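## Task

Place the strip that has seven holes onto the green cube, then insert a bolt upright through the hole at one end of the strip so it goes down into the cube's hole. Do not let the strip, the cube or any bolt drop far or repeatedly. After release the strip may tilt and the bolt may lean, but the cube has to finish resting on the table with its hole facing up. Declare completion when finished.

## Robot and tools

Robot: two seven-joint Franka FR3 arms, left_arm and right_arm, each carrying a Robotiq 2F-140 two-finger gripper whose fingers cannot fold. Base of left_arm sits near (-0.058, +0.443, +0.032) m with a tiny yaw, quat_wxyz (+1.000, 0, 0, +0.023); base of right_arm near (+0.016, -0.391, +0.032) m, unrotated.

Scene frame: origin at table-top height midway between the arms, +x out over the table, +z up, left_arm on the +y side. Camera image left/right does not match arm names. All hand positions (m), quat_wxyz orientations and pose offsets use this frame's axes. Gripper's own axes: fingers point along its +z, open and close along its y. end_effector_position is the middle of the closed pads (pads 66 mm long); fingertips extend roughly 33 mm past it at gaps up to 40 mm, only 9 mm past it when wide open.

execute_actions(actions, cameras): actions is a list of actions; each action is a table of 1 to 15 rows, each row one 1/30 s control step; a shorter table repeats its final row until step 15. Every row is one flat list of 20 numbers in [-1, 1] covering both arms: left dx, dy, dz, rx, ry, rz, gripper position, force_limit, speed, activate, then the same ten for right. dx..rz are offsets, not poses: measured from that arm's Hand target as it stood when the action began (every row counts from that same start, not from the row before), along scene axes; 1.0 equals 0.6 m for dx/dy/dz or 180 degrees for rx/ry/rz, which form one rotation vector turning about the Hand target point. Sending the same offset again moves further. Zeros in all six mean no new request for that arm. The controller limits each step to 70 mm and 16 degrees from the measured pose, so one action may fall short; Hand target in the result is the clipped command that the next offsets start from.

Gripper numbers (absolute, not offsets): position +1 = fully open 140 mm, about -0.8 = pads touching, -1 = close until blocked. force_limit -1..+1 sets grip strength (roughly 14 N to 58 N on small parts after a slow close); speed -1..+1 sets finger speed (about 30 to 250 mm/s); faster closes grip harder. Both start at +1. activate stays 0; send 1 once only if fault reads 7 or 13 (it closes, opens fully and releases). To leave a gripper unchanged, resend its previous position, force_limit and speed.

move(target, speed, blend, stop_force, zero, blocking, cameras): target is one 20-number row (same layout and scale) or a list of up to 15 rows; every row's offsets are from the Hand targets at the move's start, not from the prior row. Straight-line path, no obstacle avoidance. speed in m/s, 0.002 to 2, default 0.25 (turns capped at twice that in rad/s, max 2.5). blend in m, rounding corners of a list; 0 stops at each. stop_force 20 to 40 N, one value for both arms: an arm halts when push against its travel reaches it; aim a few cm beyond contact, move slowly, not while rotating; omit it when backing off a contact. zero (only with stop_force) re-zeroes force first, default true. blocking=false returns after 0.5 s (not allowed with stop_force). Result adds a move: line: done, off_target, moving, held or fault, plus limits=paced (clipped) or limits=held. Moves cap at 10 s.

wait(seconds 0-3600): lets time run, no new commands. stop(): brakes a running move. zoom_image(camera, region [x0, y0, x1, y1] pixels, at most 504 by 504). clear_fault(arm): clears a torque or force fault on left_arm or right_arm. read_manual(section): licence texts only. finished_scene(scene 1 or 2): ends the current scene, irreversible; this is how to declare done.

Cameras: cam_head_left, cam_head_right, cam_high, cam_low, cam_left_wrist, cam_right_wrist, all 672x504. cameras ["all"] for every view, [] for none.

Reading results: each gripper's end_effector_position and quat, Hand target, Tool commands, position_measured in counts (3 open, about 75 = 100 mm, 139 = 60 mm, 200 = 20 mm, 230 pads touching), object_status (0 moving, 1 blocked while opening, 2 blocked while closing, i.e. likely holding, 3 reached target or pads met), fault (0 normal, 7 or 13 needs activate). Also joint positions, joint torques, external torque estimates, flange force along gripper axes (includes held weight), joint velocities, and MOTOR HOT or FAULT lines. A gripper often rests short of its Hand target; send the gap as an offset.

Cautions: 40 N contact force limit per arm, joint torque limits (35/35/32/30/12/12/12 N m) and joint range and speed limits all trigger a fault stop needing clear_fault. Never let the arms or grippers collide with each other. Avoid fast moves into contact, hard squeezing of parts still resting on something, releasing moving parts, drops, or anything leaving the table. Holding loads or straining toward unreachable poses heats motors, which can brake an arm for 30-60 s. Thinking time runs the clock.

Each tool is called after ">>>" by a JSON object that holds its "method" and its "body", one argument or row to a line.

## Session

>>> {"method": "execute_actions", "body": {
  "actions": []
}}

Scene clock: 0.00 s.
left_arm: end_effector_position=(+0.3219, +0.1028, +0.3217) position_measured=3 object_status=3 fault=0 end_effector_quat_wxyz=(+0.032, +0.088, +0.848, -0.523) | right_arm: end_effector_position=(+0.7670, -0.2616, +0.3182) position_measured=3 object_status=3 fault=0 end_effector_quat_wxyz=(+0.251, +0.803, +0.283, +0.460)
Joint positions: left_arm=[-1.223 -0.523 0.857 -2.62 -1.018 2.35 2.175] | right_arm=[0.232 0.159 -0.031 -2.042 -1.954 2.795 -0.258]
Joint velocities: within noise
Joint torques (N m): no reading
External joint torques (N m): no reading
Flange force (N): no reading
Hand target: left_arm +0.3219, +0.1028, +0.3217; +0.032, +0.088, +0.848, -0.523 | right_arm +0.7670, -0.2616, +0.3182; +0.251, +0.803, +0.283, +0.460
Tool commands: left_gripper/position=+1.0 left_gripper/force_limit=+1.0 left_gripper/speed=+1.0 left_gripper/activate=+0.0 right_gripper/position=+1.0 right_gripper/force_limit=+1.0 right_gripper/speed=+1.0 right_gripper/activate=+0.0

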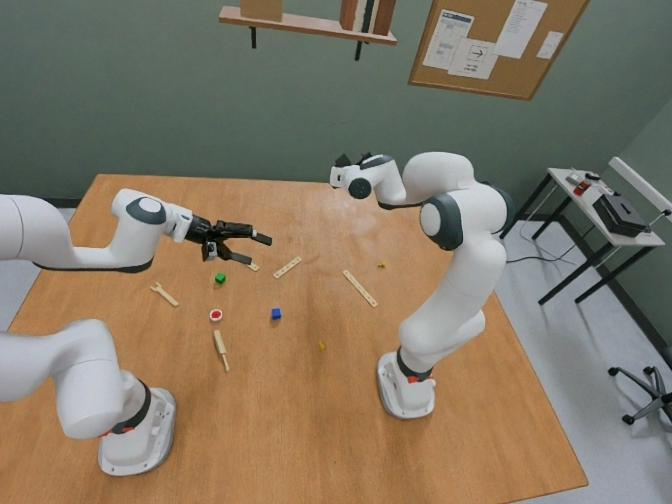

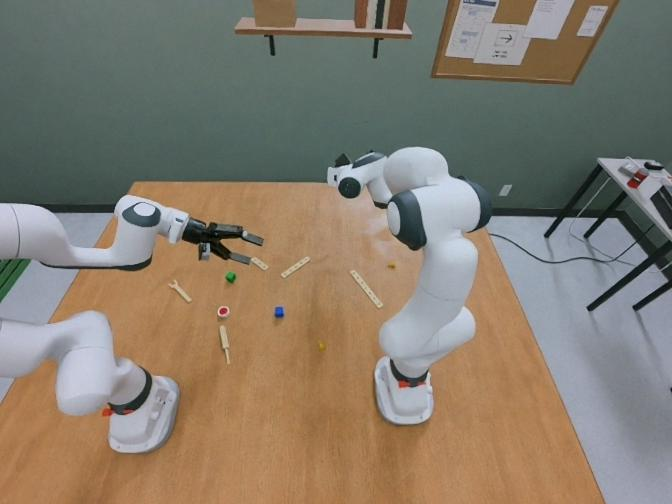

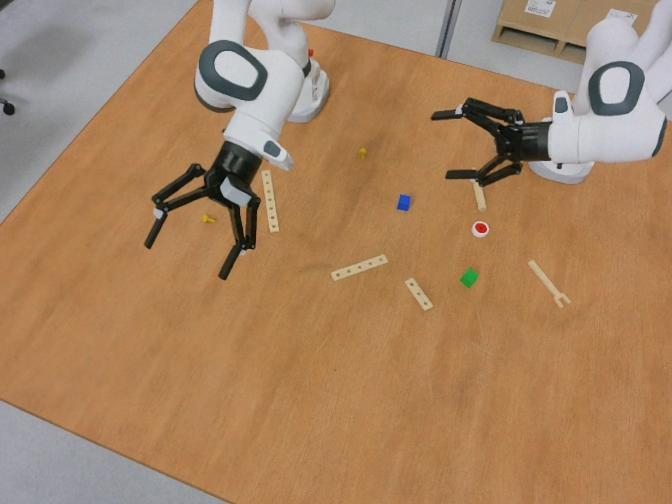

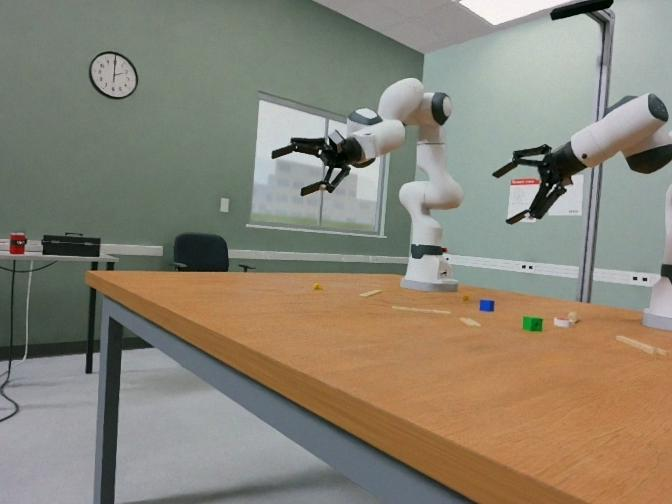

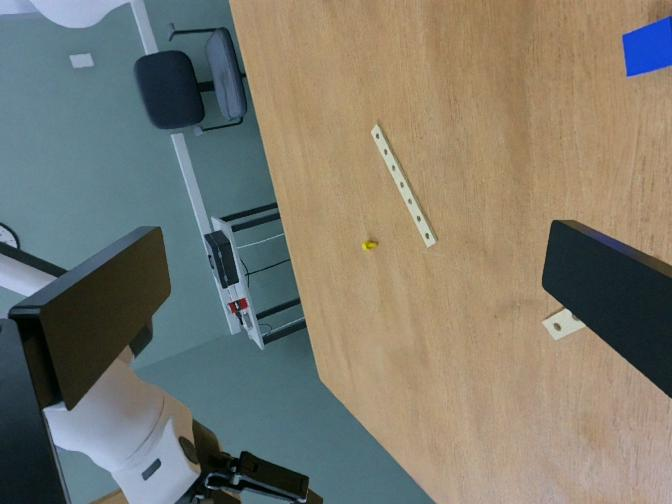

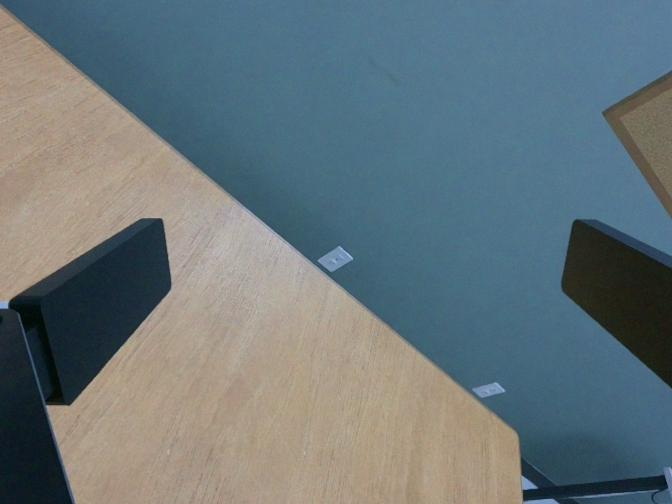

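>>> {"method": "zoom_image", "body": {
  "camera": "cam_high",
  "region": [180, 130, 600, 340]
}}

>>> {"method": "zoom_image", "body": {
  "camera": "cam_head_left",
  "region": [140, 240, 400, 380]
}}

>>> {"method": "zoom_image", "body": {
  "camera": "cam_left_wrist",
  "region": [340, 100, 460, 260]
}}

Scaled by 1.200.

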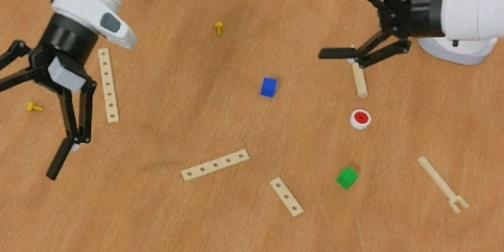

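Scaled by 1.938.

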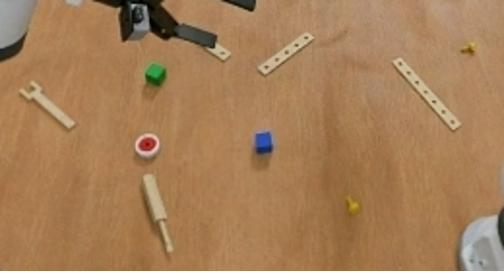

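Scaled by 3.150.

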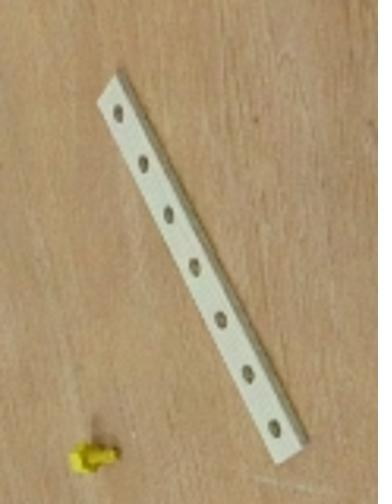

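>>> {"method": "move", "body": {
  "target": [0.13,0.2,0.05,0.350,0.021,0.059,1,1,1,0,-0.578,0.019,0.053,0.171,0.314,-0.193,1,1,1,0],
  "cameras": ["all"]
}}

Scene clock: 42.73 s.
left_arm: end_effector_position=(+0.3999, +0.2217, +0.3529) position_measured=3 object_status=3 fault=0 end_effector_quat_wxyz=(+0.001, +0.003, +1.000, -0.004) | right_arm: end_effector_position=(+0.4219, -0.2498, +0.3500) position_measured=3 object_status=3 fault=0 end_effector_quat_wxyz=(+0.001, +1.000, +0.003, +0.002)
Joint positions: left_arm=[-0.583 -0.176 0.084 -2.009 0.009 1.84 1.119] | right_arm=[0.507 -0.417 -0.144 -2.245 -0.063 1.834 -1.186]
Joint velocities: left_arm=[0 0 -0.001 0 -0.001 0 -0.007] | right_arm=[within noise]
Joint torques (N m): left_arm=[0.66 -24.22 -1.16 25.09 0.96 2.19 -0.3] | right_arm=[-1.37 -17.25 1.2 25.47 1.01 2.37 0.37]
External joint torques (N m): left_arm=[0.67 2.33 -0.54 0.08 0.22 -0.32 -0.3] | right_arm=[-1.51 0.88 -0.41 0.29 0.19 -0.33 0.37]
Flange force (N): left_arm=[-6.4 -3.6 -0.6] | right_arm=[3.3 -0.3 -1.3]
Hand target: left_arm +0.3999, +0.2228, +0.3517; +0.001, +0.000, +1.000, -0.001 | right_arm +0.4202, -0.2502, +0.3500; +0.000, +1.000, +0.000, +0.000
Off the commanded pose: left_arm 0.002 m, 0 deg | right_arm 0.002 m, 0 deg.
move: done

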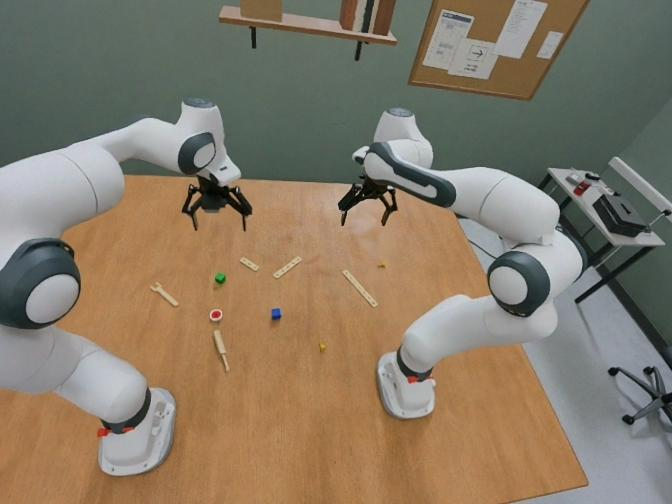

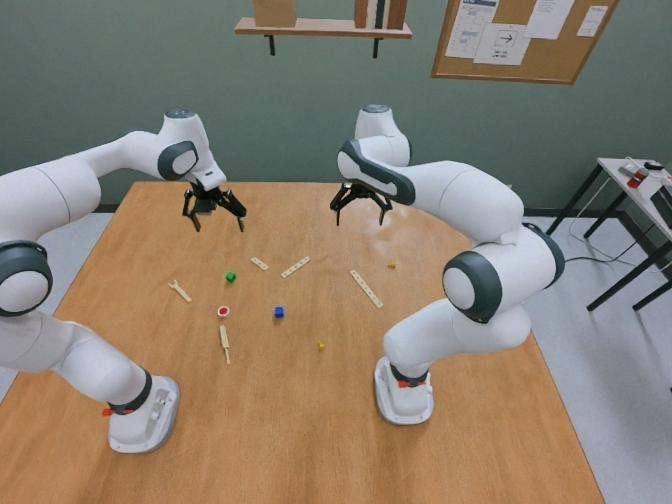

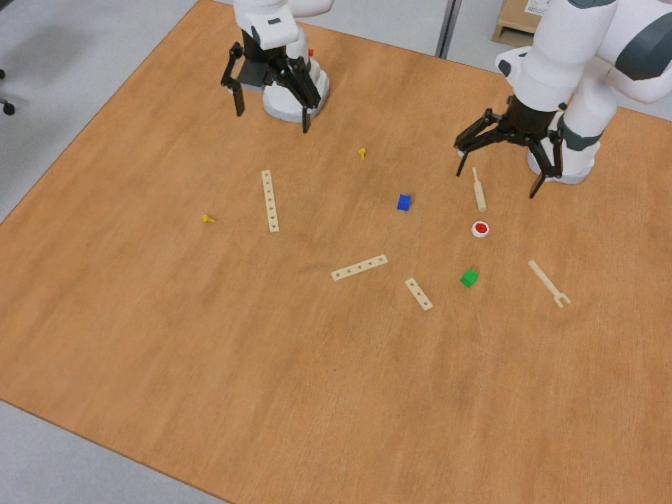

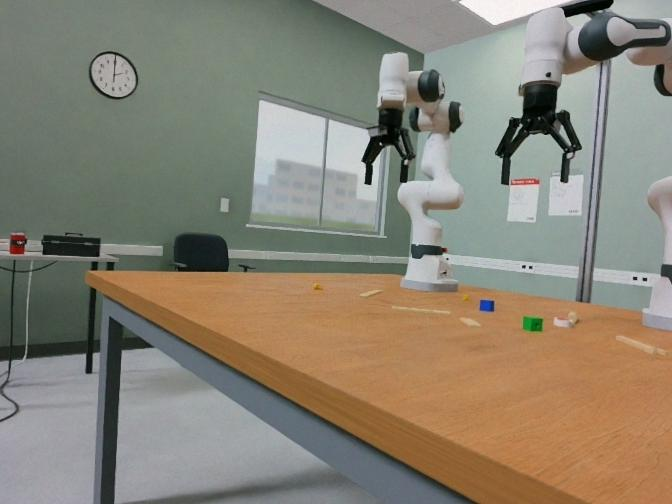

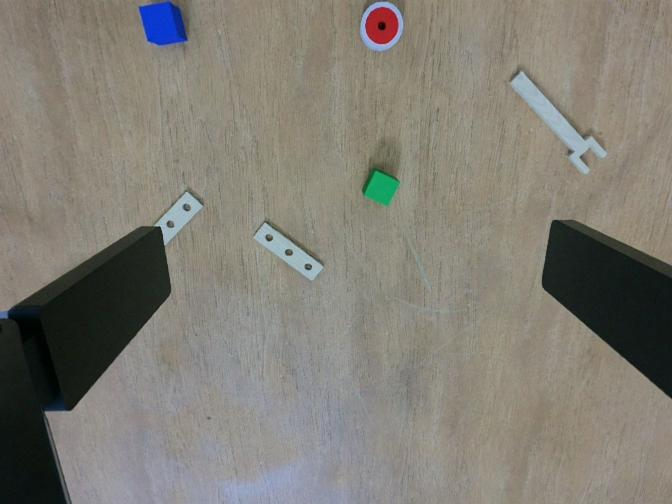

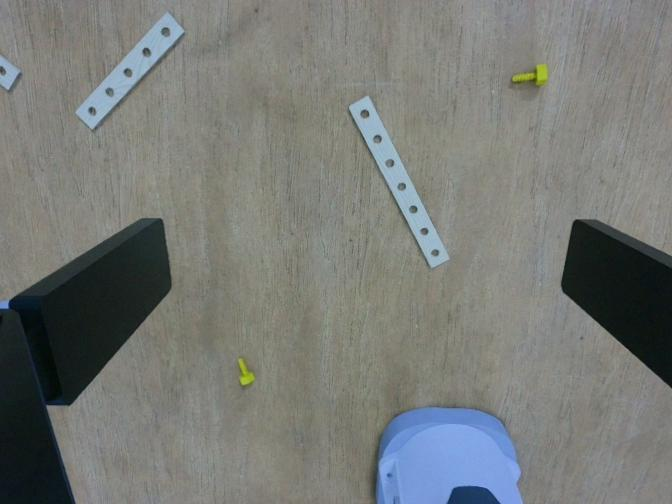

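>>> {"method": "zoom_image", "body": {
  "camera": "cam_left_wrist",
  "region": [320, 140, 440, 230]
}}

>>> {"method": "zoom_image", "body": {
  "camera": "cam_low",
  "region": [460, 280, 600, 350]
}}

>>> {"method": "zoom_image", "body": {
  "camera": "cam_high",
  "region": [440, 250, 500, 300]
}}

>>> {"method": "zoom_image", "body": {
  "camera": "cam_head_right",
  "region": [200, 255, 270, 305]
}}

>>> {"method": "zoom_image", "body": {
  "camera": "cam_right_wrist",
  "region": [220, 340, 280, 400]
}}

>>> {"method": "zoom_image", "body": {
  "camera": "cam_right_wrist",
  "region": [500, 50, 560, 100]
}}

Scaled by 4.200.

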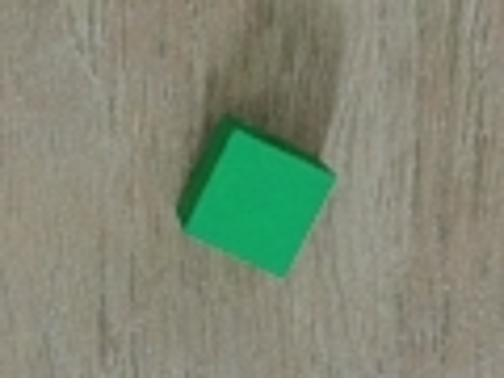

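Scaled by 3.600.

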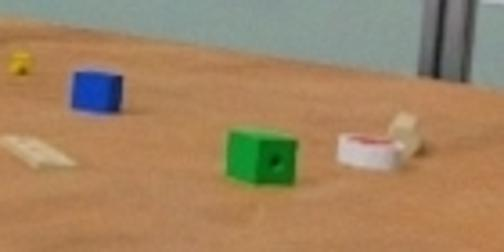

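Scaled by 8.400.

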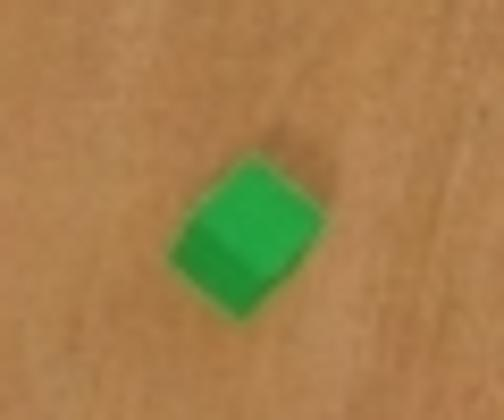

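Scaled by 7.200.

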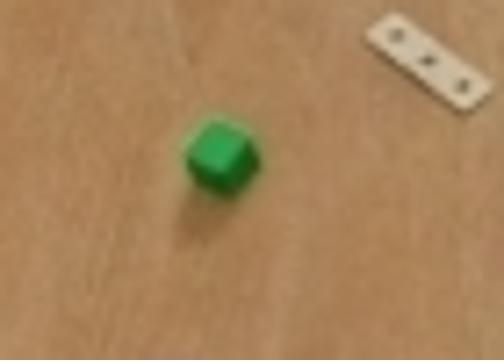

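Scaled by 8.400.

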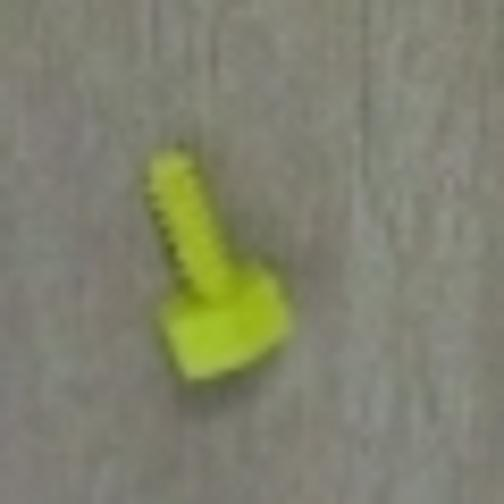

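Scaled by 8.400.

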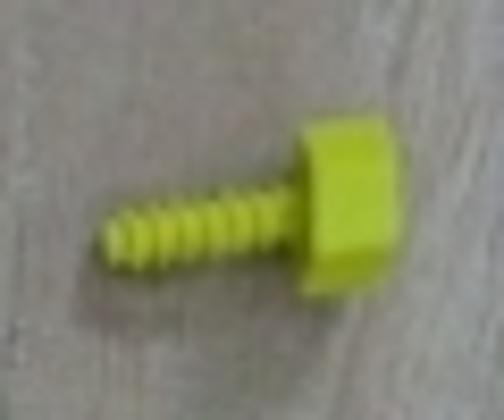

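>>> {"method": "move", "body": {
  "target": [0.0635,0.065,-0.336,0,0,0.358,1,1,1,0,-0.0395,-0.0975,-0.333,0,0,0.159,1,1,1,0],
  "cameras": ["all"]
}}

Scene clock: 188.87 s.
left_arm: end_effector_position=(+0.4380, +0.2610, +0.1511) position_measured=3 object_status=3 fault=0 end_effector_quat_wxyz=(+0.000, -0.532, +0.847, -0.002) | right_arm: end_effector_position=(+0.3960, -0.3088, +0.1508) position_measured=3 object_status=3 fault=0 end_effector_quat_wxyz=(+0.000, +0.970, +0.242, -0.001)
Joint positions: left_arm=[-0.49 0.071 0.095 -2.262 -0.013 2.335 0.109] | right_arm=[0.632 -0.354 -0.438 -2.702 -0.21 2.365 -1.69]
Joint velocities: left_arm=[0 0 0 0.002 -0.001 0 -0.006] | right_arm=[within noise]
Joint torques (N m): left_arm=[0.25 -30.61 0.08 21.36 0.71 2.79 -0.14] | right_arm=[-0.3 -14.65 2.67 21.93 0.23 2.76 -0.21]
External joint torques (N m): left_arm=[0.09 1.82 -0.34 -0.88 0.17 0.23 -0.14] | right_arm=[-0.41 1.07 -0.65 0.39 -0.4 0.1 -0.21]
Flange force (N): left_arm=[0.3 -1.6 4.2] | right_arm=[3.8 3.1 2.7]
Hand target: left_arm +0.4380, +0.2618, +0.1501; +0.001, -0.533, +0.846, -0.001 | right_arm +0.3965, -0.3087, +0.1502; +0.000, +0.969, +0.247, +0.000
Off the commanded pose: left_arm 0.001 m, 0 deg | right_arm 0.001 m, 1 deg.
move: done

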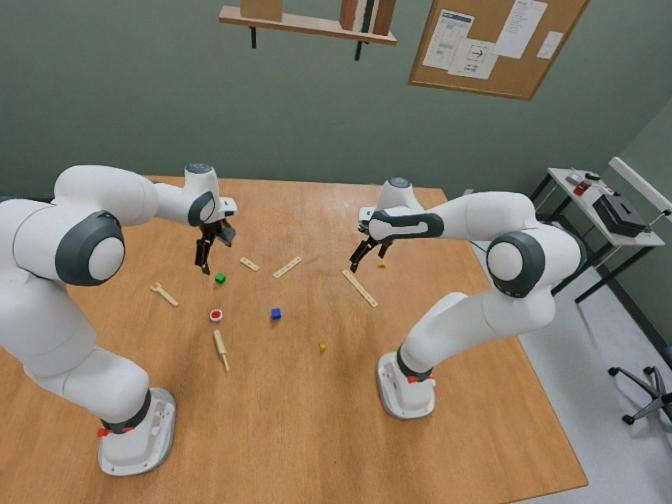

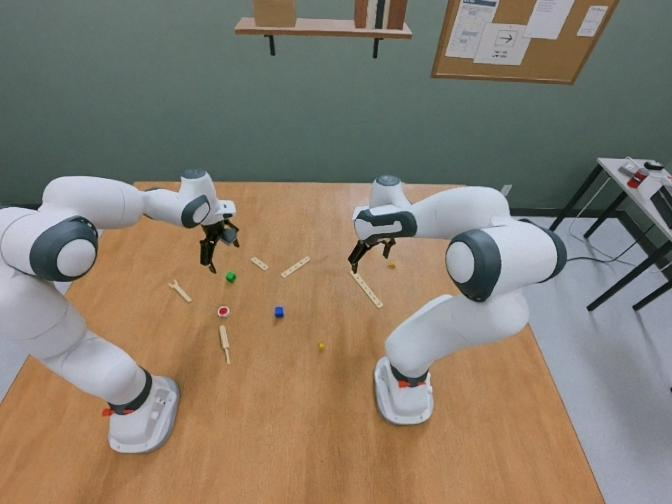

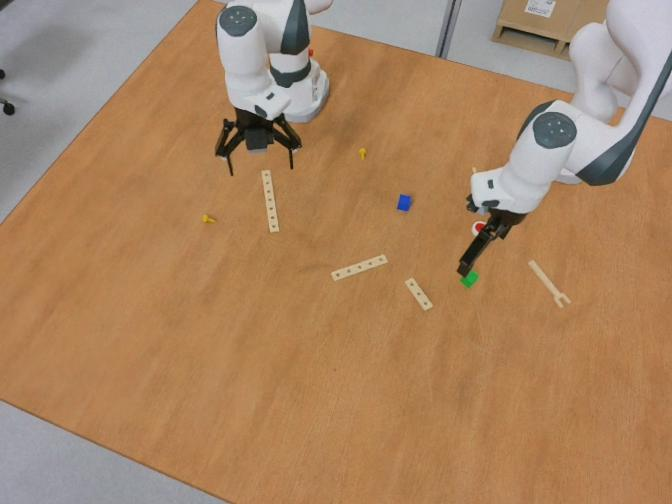

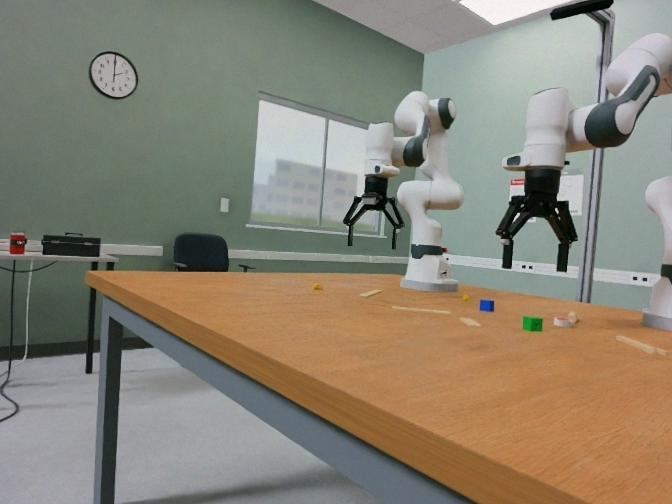

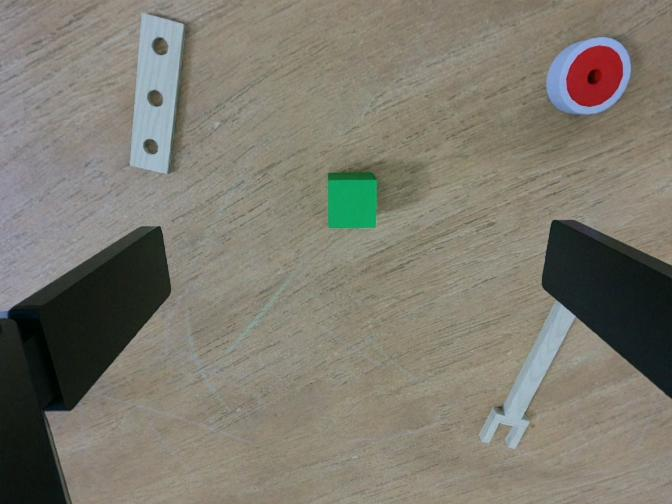

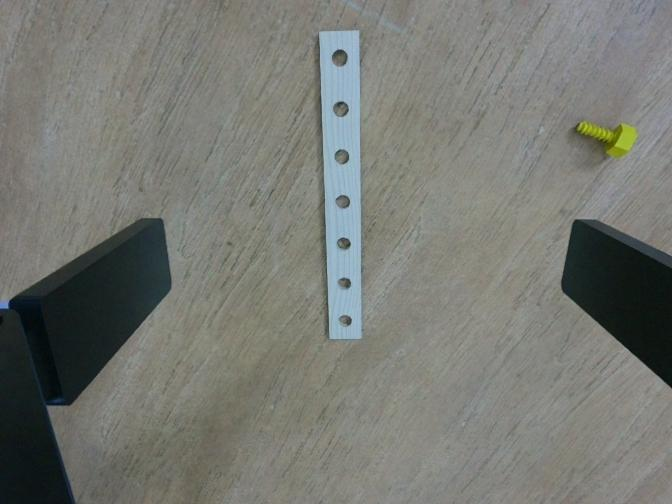

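>>> {"method": "zoom_image", "body": {
  "camera": "cam_left_wrist",
  "region": [310, 155, 400, 245]
}}

>>> {"method": "zoom_image", "body": {
  "camera": "cam_right_wrist",
  "region": [300, 20, 390, 110]
}}

>>> {"method": "zoom_image", "body": {
  "camera": "cam_right_wrist",
  "region": [560, 110, 650, 170]
}}

Scaled by 5.600.

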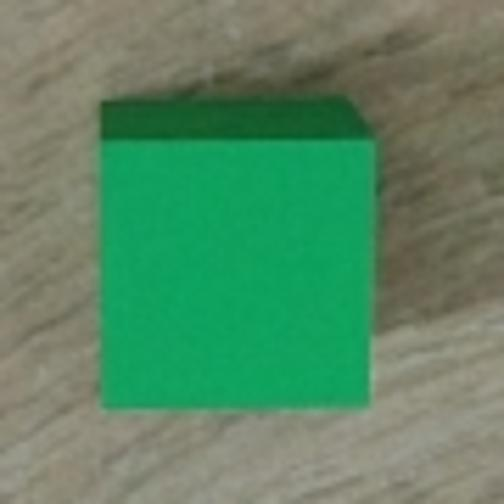

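Scaled by 5.600.

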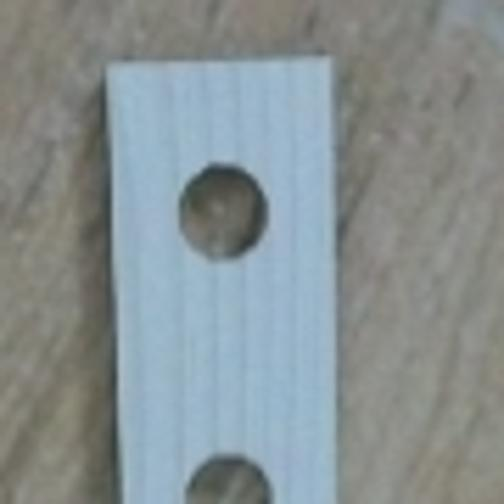

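Scaled by 5.600.

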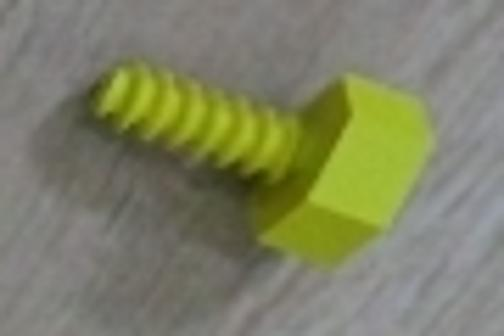

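>>> {"method": "move", "body": {
  "target": [0.0040,0.0108,-0.142,0,0,0,-0.2,0,0,0,-0.0052,0.0095,-0.142,0,0,0.009,-0.3,0,0,0],
  "cameras": ["cam_left_wrist","cam_right_wrist"]
}}

Scene clock: 223.57 s.
left_arm: end_effector_position=(+0.4402, +0.2692, +0.0658) position_measured=154 object_status=3 fault=0 end_effector_quat_wxyz=(+0.002, -0.534, +0.845, +0.001) | right_arm: end_effector_position=(+0.3921, -0.3034, +0.0652) position_measured=167 object_status=3 fault=0 end_effector_quat_wxyz=(+0.001, +0.966, +0.258, -0.002)
Joint positions: left_arm=[-0.476 0.234 0.091 -2.306 -0.031 2.54 0.128] | right_arm=[0.704 -0.111 -0.497 -2.765 -0.118 2.661 -1.778]
Joint velocities: left_arm=[within noise] | right_arm=[0 0.001 0 0 0 0 -0.005]
Joint torques (N m): left_arm=[0.72 -32.59 0.04 19.63 0.03 2.78 0.21] | right_arm=[-0.32 -17.92 0.56 18.59 0.6 2.79 -0.14]
External joint torques (N m): left_arm=[0.6 2.77 -0.93 -0.09 -0.38 0.2 0.21] | right_arm=[-0.38 1.73 -0.64 0.87 0.18 0.14 -0.14]
Flange force (N): left_arm=[-1.4 -6.0 7.0] | right_arm=[7.5 3.8 7.1]
Hand target: left_arm +0.4404, +0.2683, +0.0649; +0.001, -0.533, +0.846, -0.001 | right_arm +0.3934, -0.3030, +0.0650; +0.000, +0.965, +0.260, +0.000
Off the commanded pose: left_arm 0.001 m, 0 deg | right_arm 0.001 m, 0 deg.
move: done

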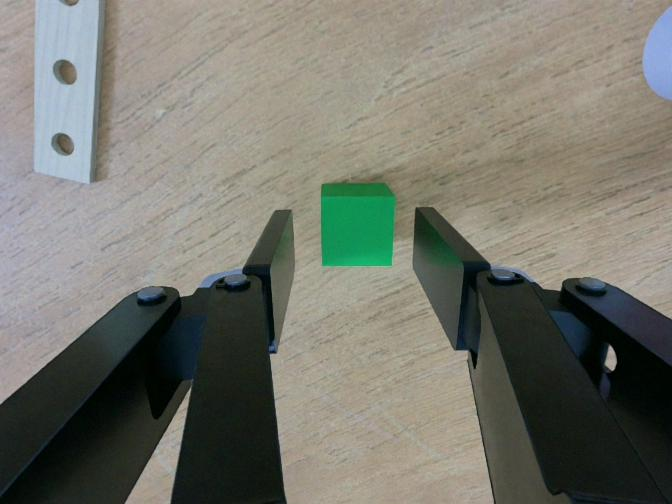

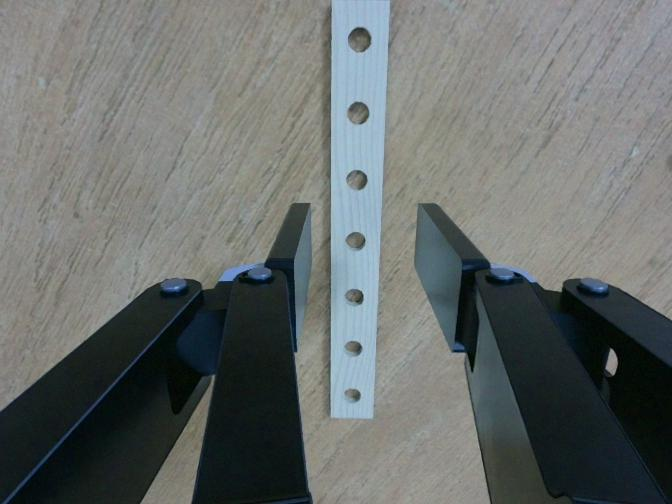

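>>> {"method": "move", "body": {
  "target": [-0.0013,-0.0005,-0.09,0,0,0,-0.2,0,0,0,0,0,-0.09,0,0,0,-0.3,0,0,0],
  "stop_force": 20,
  "speed": 0.015,
  "cameras": ["cam_left_wrist","cam_right_wrist"]
}}

Scene clock: 236.60 s.
left_arm: end_effector_position=(+0.4404, +0.2687, +0.0368) position_measured=154 object_status=3 fault=0 end_effector_quat_wxyz=(+0.001, -0.534, +0.845, +0.000) | right_arm: end_effector_position=(+0.3910, -0.3037, +0.0242) position_measured=167 object_status=3 fault=0 end_effector_quat_wxyz=(-0.001, +0.968, +0.252, -0.004)
Joint positions: left_arm=[-0.463 0.3 0.077 -2.306 -0.041 2.606 0.135] | right_arm=[0.728 0.043 -0.486 -2.765 0.065 2.795 -1.899]
Joint torques (N m): left_arm=[0.74 -25.71 -0.23 17.69 0.18 4.99 0.15] | right_arm=[-0.93 -20.75 -0.55 16.37 0.18 2.9 0.09]
External joint torques (N m): left_arm=[0.7 10.81 -1.23 -1.04 -0.2 2.41 0.15] | right_arm=[-1.1 1.65 -0.27 0.88 -0.11 0.28 0.09]
External joint torques when the fault began: right_arm=[-0.14 7.11 2.09 0.61 0.2 2 -0.44]
Flange force (N): left_arm=[-2.6 -16.4 31.0] | right_arm=[5.2 3.2 6.2]
Flange force when the fault began (N): right_arm=[19.9 5.0 40.5]
Hand target: left_arm +0.4397, +0.2682, +0.0293; +0.001, -0.533, +0.846, +0.000 (not the last commanded pose) | right_arm +0.3910, -0.3037, +0.0242; -0.001, +0.968, +0.252, -0.004 (not the last commanded pose)
Tool commands: left_gripper/position=-0.2 left_gripper/force_limit=+0.0 left_gripper/speed=+0.0 left_gripper/activate=+0.0 right_gripper/position=-0.301961 right_gripper/force_limit=+0.003922 right_gripper/speed=+0.003922 right_gripper/activate=+0.0
Off the commanded pose: left_arm 0.026 m, 0 deg | right_arm 0.013 m, 1 deg.
FORCE FAULT: contact force on the right arm reached its limit, and that arm stopped. The contact can be on any part of that arm, not only on its tool. That arm's remaining commands of this call were not run. That arm is still stopped at the end of this call. While its stop runs, that arm takes no new command, but execute_actions still moves its gripper.
CLEAR FAULT: the right arm stays stopped (Reflex) until you call clear_fault(arm="right_arm").
move: fault (right_arm; stop_force had ended the path), contact (left_arm)

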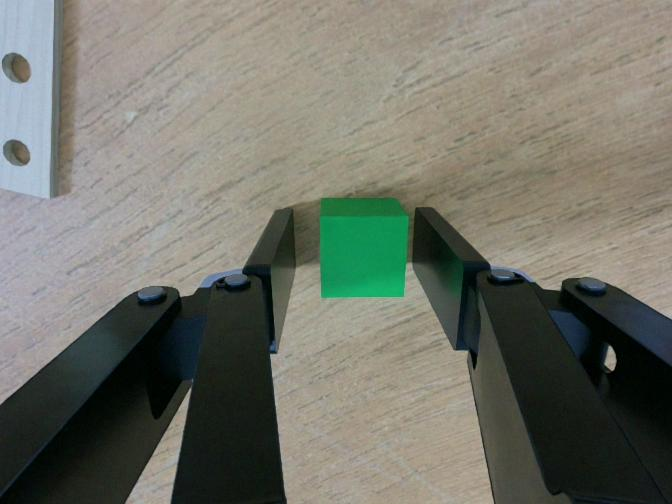

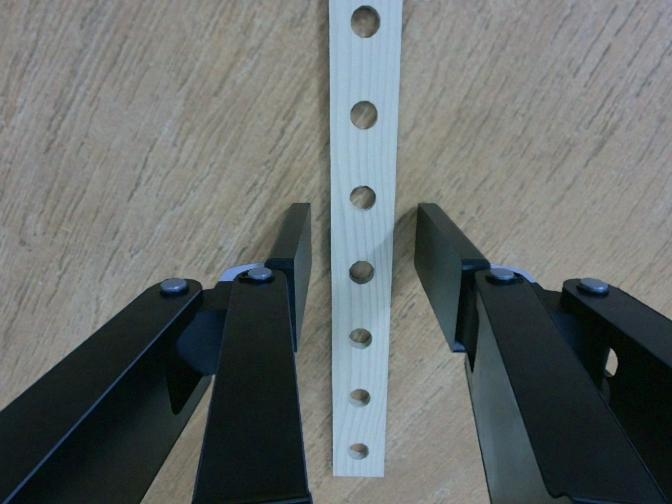

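>>> {"method": "clear_fault", "body": {
  "arm": "right_arm"
}}

>>> {"method": "move", "body": {
  "target": [0,0,0.028,0,0,0,-0.2,-1,-1,0,0,0,0.010,0.0,0,0,-0.3,-1,-1,0],
  "speed": 0.05
}}

Scene clock: 242.50 s.
left_arm: end_effector_position=(+0.4404, +0.2687, +0.0368) position_measured=154 object_status=3 fault=0 end_effector_quat_wxyz=(+0.001, -0.534, +0.845, +0.000) | right_arm: end_effector_position=(+0.3910, -0.3037, +0.0242) position_measured=167 object_status=3 fault=0 end_effector_quat_wxyz=(-0.001, +0.968, +0.252, -0.004)
Joint positions: left_arm=[-0.463 0.3 0.077 -2.306 -0.041 2.606 0.135] | right_arm=[0.728 0.043 -0.486 -2.765 0.065 2.795 -1.899]
Joint torques (N m): left_arm=[0.54 -25.62 -0.26 17.64 0.17 4.97 0.2] | right_arm=[-0.86 -20.69 -0.63 16.36 0.19 2.91 0.03]
External joint torques (N m): left_arm=[0.53 10.85 -1.23 -1.03 -0.21 2.4 0.2] | right_arm=[-1 1.74 -0.32 0.84 -0.11 0.27 0.03]
Flange force (N): left_arm=[-2.5 -16.5 31.1] | right_arm=[5.4 3.4 6.8]
Hand target: left_arm +0.4397, +0.2682, +0.0293; +0.001, -0.533, +0.846, +0.000 (not the last commanded pose) | right_arm +0.3910, -0.3037, +0.0242; -0.001, +0.968, +0.252, -0.004 (not the last commanded pose)
Tool commands: left_gripper/position=-0.2 left_gripper/force_limit=+0.0 left_gripper/speed=+0.0 left_gripper/activate=+0.0 right_gripper/position=-0.301961 right_gripper/force_limit=+0.003922 right_gripper/speed=+0.003922 right_gripper/activate=+0.0
Off the commanded pose: left_arm 0.026 m, 0 deg | right_arm 0.013 m, 1 deg.
FORCE FAULT, CONTINUED: the right arm's stop, for the force fault that an earlier result reported, is over. The call counts as one of the actions that you can send in this scene. That arm's target is now where it stood when the stop ended, not its last command. That arm accepts commands again.
CLEAR FAULT: your call cleared the right arm's force fault. If the contact force or a joint's load stays at its limit, that arm stops again.

Scene clock: 243.47 s.
left_arm: end_effector_position=(+0.4405, +0.2679, +0.0458) position_measured=154 object_status=3 fault=0 end_effector_quat_wxyz=(+0.001, -0.534, +0.845, -0.002) | right_arm: end_effector_position=(+0.3928, -0.3031, +0.0304) position_measured=167 object_status=3 fault=0 end_effector_quat_wxyz=(-0.001, +0.967, +0.255, -0.001)
Joint positions: left_arm=[-0.463 0.279 0.077 -2.307 -0.041 2.589 0.135] | right_arm=[0.728 0.021 -0.493 -2.765 0.034 2.78 -1.883]
Joint velocities: left_arm=[within noise] | right_arm=[0 0.001 -0.002 0 -0.001 -0.001 0.006]
Joint torques (N m): left_arm=[0.19 -34.56 0.55 18.42 0.3 2.35 -0.02] | right_arm=[-0.86 -21.58 -0.89 16.04 -0.1 2.38 0.38]
External joint torques (N m): left_arm=[0.09 1.57 -0.44 -0.61 -0.09 -0.23 -0.02] | right_arm=[-0.94 0.46 -0.75 0.17 -0.41 -0.27 0.38]
Flange force (N): left_arm=[-0.1 -1.7 3.2] | right_arm=[-1.1 0.9 -3.8]
Hand target: left_arm +0.4397, +0.2682, +0.0461; +0.001, -0.533, +0.846, +0.000 | right_arm +0.3910, -0.3037, +0.0302; -0.001, +0.968, +0.252, -0.004
Off the commanded pose: left_arm 0.001 m, 0 deg | right_arm 0.002 m, 0 deg.
move: done

>>> {"method": "move", "body": {
  "target": [
    [0,0,0,0,0,0,-0.2,-1,-1,0,0,0,-0.005,0.0,0,0,-0.3,-1,-1,0],
    [0,0,0,0,0,0,-1,-1,-1,0,0,0,-0.005,0.0,0,0,-1,-1,-1,0]
  ],
  "speed": 0.05
}}

>>> {"method": "wait", "body": {
  "seconds": 1,
  "cameras": ["cam_left_wrist","cam_right_wrist"]
}}

Scene clock: 253.30 s.
left_arm: end_effector_position=(+0.4404, +0.2680, +0.0458) position_measured=185 object_status=0 fault=0 end_effector_quat_wxyz=(+0.001, -0.534, +0.845, -0.001) | right_arm: end_effector_position=(+0.3909, -0.3039, +0.0279) position_measured=195 object_status=2 fault=0 end_effector_quat_wxyz=(-0.001, +0.968, +0.250, -0.004)
Joint positions: left_arm=[-0.463 0.279 0.077 -2.307 -0.041 2.589 0.135] | right_arm=[0.728 0.029 -0.492 -2.765 0.045 2.781 -1.881]
Joint torques (N m): left_arm=[0.16 -34.45 0.55 18.42 0.28 2.34 -0.04] | right_arm=[-0.83 -19.25 0 15.45 0.48 2.72 -0.07]
External joint torques (N m): left_arm=[0.13 1.65 -0.37 -0.54 -0.11 -0.23 -0.04] | right_arm=[-0.99 2.91 0.14 -0.28 0.19 0.09 -0.07]
Flange force (N): left_arm=[-0.2 -2.1 3.4] | right_arm=[6.5 3.3 12.9]
Hand target: left_arm +0.4397, +0.2682, +0.0461; +0.001, -0.533, +0.846, +0.000 | right_arm +0.3910, -0.3037, +0.0272; -0.001, +0.968, +0.252, -0.004
Off the commanded pose: left_arm 0.001 m, 0 deg | right_arm 0.001 m, 0 deg.
move: done

Scene clock: 254.30 s.
left_arm: end_effector_position=(+0.4404, +0.2680, +0.0458) position_measured=185 object_status=2 fault=0 end_effector_quat_wxyz=(+0.001, -0.534, +0.845, -0.001) | right_arm: end_effector_position=(+0.3909, -0.3039, +0.0279) position_measured=195 object_status=2 fault=0 end_effector_quat_wxyz=(-0.001, +0.968, +0.250, -0.004)
Joint positions: left_arm=[-0.463 0.279 0.077 -2.307 -0.041 2.589 0.135] | right_arm=[0.728 0.029 -0.492 -2.765 0.045 2.781 -1.881]
Joint torques (N m): left_arm=[0.26 -34.43 0.57 18.45 0.27 2.31 0.03] | right_arm=[-0.83 -19.21 -0.02 15.5 0.48 2.7 -0.04]
External joint torques (N m): left_arm=[0.08 1.74 -0.49 -0.59 -0.12 -0.28 0.03] | right_arm=[-0.93 2.92 0.19 -0.23 0.17 0.08 -0.04]
Flange force (N): left_arm=[-0.2 -2.2 3.5] | right_arm=[6.6 3.2 12.8]
Hand target: left_arm +0.4397, +0.2682, +0.0461; +0.001, -0.533, +0.846, +0.000 | right_arm +0.3910, -0.3037, +0.0272; -0.001, +0.968, +0.252, -0.004
Tool commands: left_gripper/position=-1.0 left_gripper/force_limit=-1.0 left_gripper/speed=-1.0 left_gripper/activate=+0.0 right_gripper/position=-1.0 right_gripper/force_limit=-1.0 right_gripper/speed=-1.0 right_gripper/activate=+0.0
Off the commanded pose: left_arm 0.001 m, 0 deg | right_arm 0.001 m, 0 deg.
wait: 1.00 s; at rest by 0.17 s

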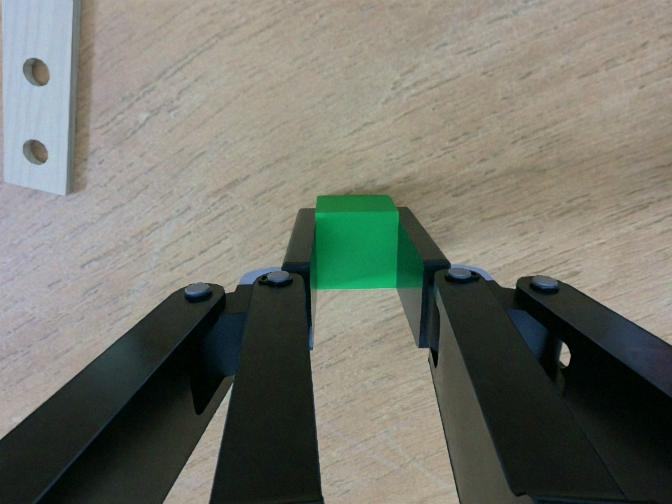

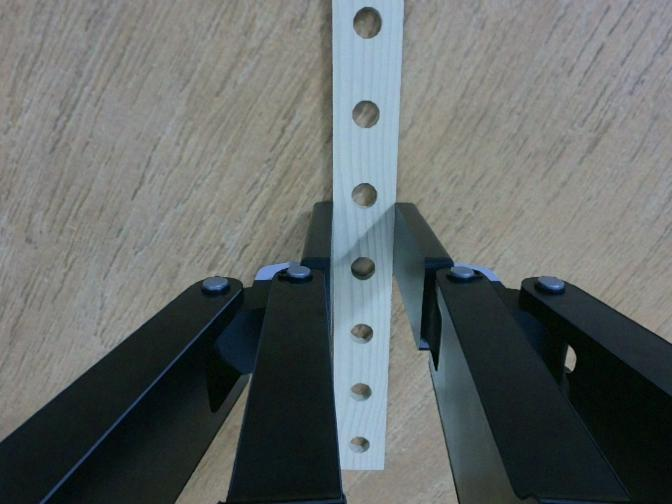

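>>> {"method": "move", "body": {
  "target": [
    [0,0,0.12,0,0,0,-1,-1,-1,0,0,0,0.16,0.0,0,0,-1,-1,-1,0],
    [-0.0662,-0.197,0.12,0,0,0.458,-1,-1,-1,0,0,0,0.16,0,0,0,-1,-1,-1,0],
    [-0.0662,-0.197,0.003,0,0,0.458,-1,-1,-1,0,0,0,0.16,0,0,0,-1,-1,-1,0]
  ],
  "speed": [0.1,0.2,0.08],
  "blend": [0.02,0.01,0],
  "cameras": ["all"]
}}

Scene clock: 301.07 s.
left_arm: end_effector_position=(+0.3998, +0.1508, +0.0486) position_measured=185 object_status=2 fault=0 end_effector_quat_wxyz=(-0.002, +0.958, -0.286, -0.001) | right_arm: end_effector_position=(+0.3918, -0.3033, +0.1229) position_measured=195 object_status=2 fault=0 end_effector_quat_wxyz=(-0.001, +0.967, +0.255, -0.002)
Joint positions: left_arm=[-0.848 0.317 0.227 -2.245 -0.118 2.548 -1.477] | right_arm=[0.633 -0.288 -0.43 -2.734 -0.186 2.458 -1.723]
Joint velocities: left_arm=[-0.001 0 0 0.002 -0.002 0.005 0.002] | right_arm=[within noise]
Joint torques (N m): left_arm=[0.62 -34.33 1.92 18.98 0.07 2.85 0.01] | right_arm=[-1.52 -16.51 2.96 21.13 0.46 2.37 0.36]
External joint torques (N m): left_arm=[0.64 2.41 -0.6 -0.41 -0.42 0.21 0.01] | right_arm=[-1.61 0.5 0.33 0.68 -0.1 -0.28 0.36]
Flange force (N): left_arm=[4.3 -0.8 6.7] | right_arm=[0.8 1.0 -1.4]
Hand target: left_arm +0.4000, +0.1500, +0.0479; -0.001, +0.959, -0.285, +0.000 | right_arm +0.3910, -0.3037, +0.1232; -0.001, +0.968, +0.252, -0.004
Off the commanded pose: left_arm 0.001 m, 0 deg | right_arm 0.001 m, 0 deg.
move: done

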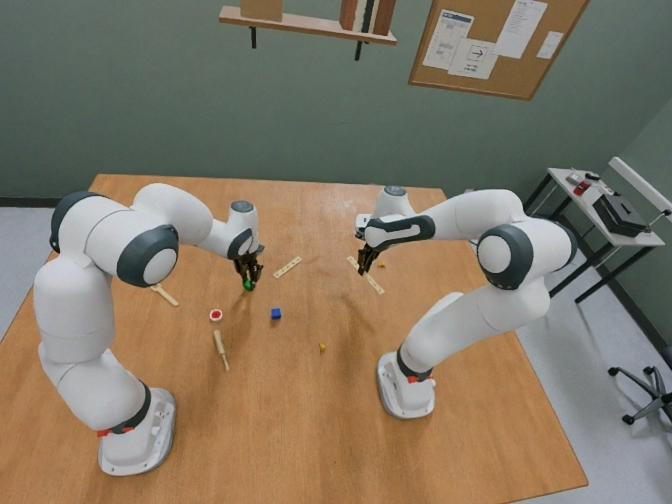

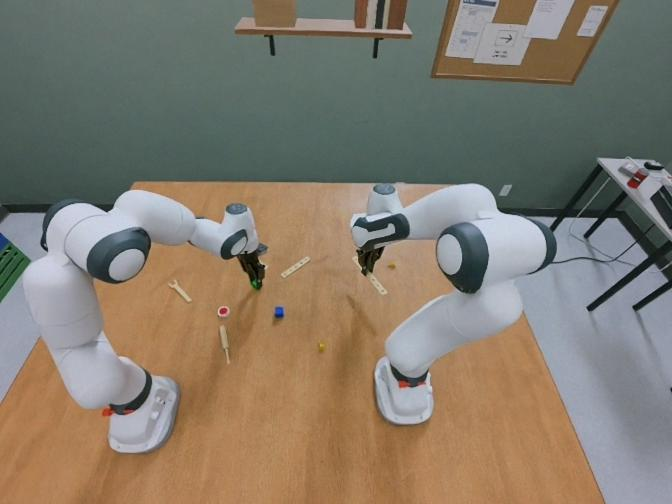

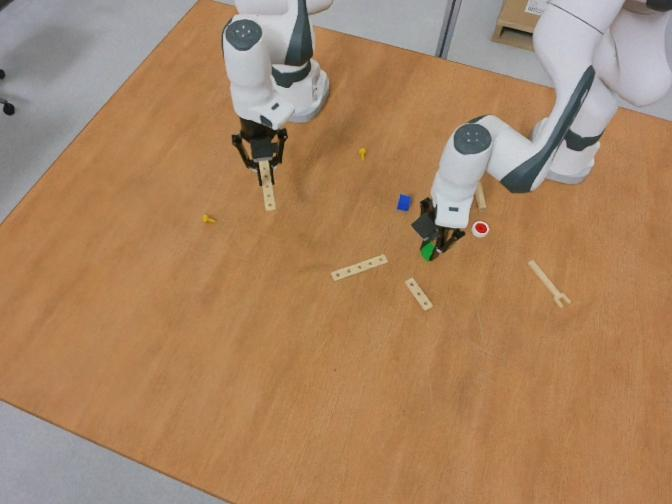

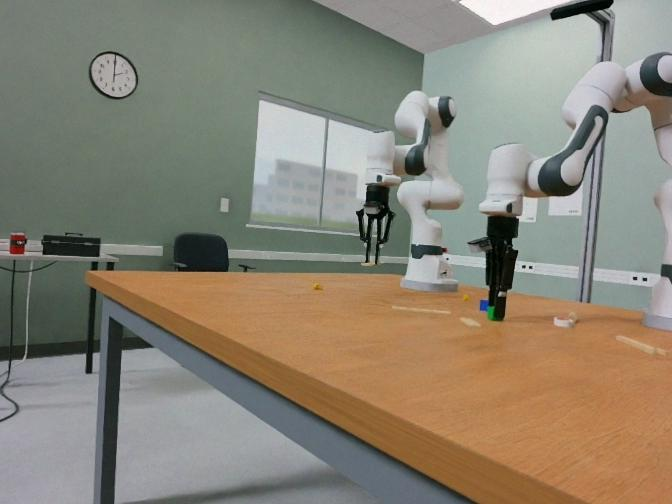

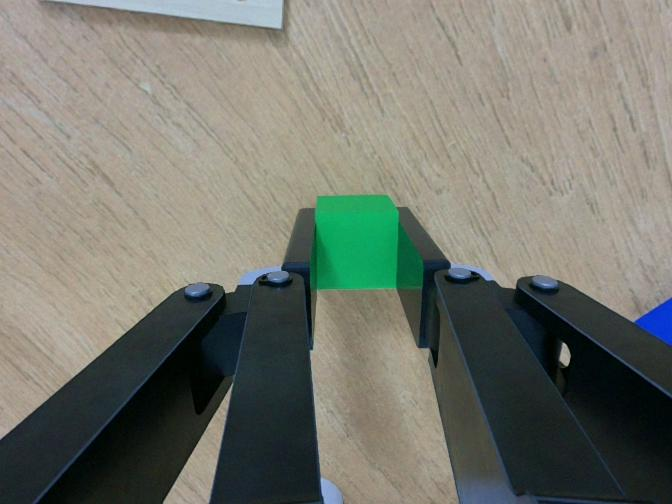

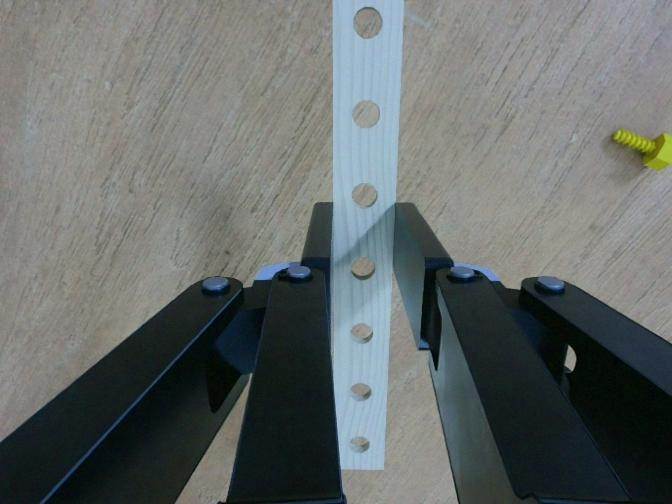

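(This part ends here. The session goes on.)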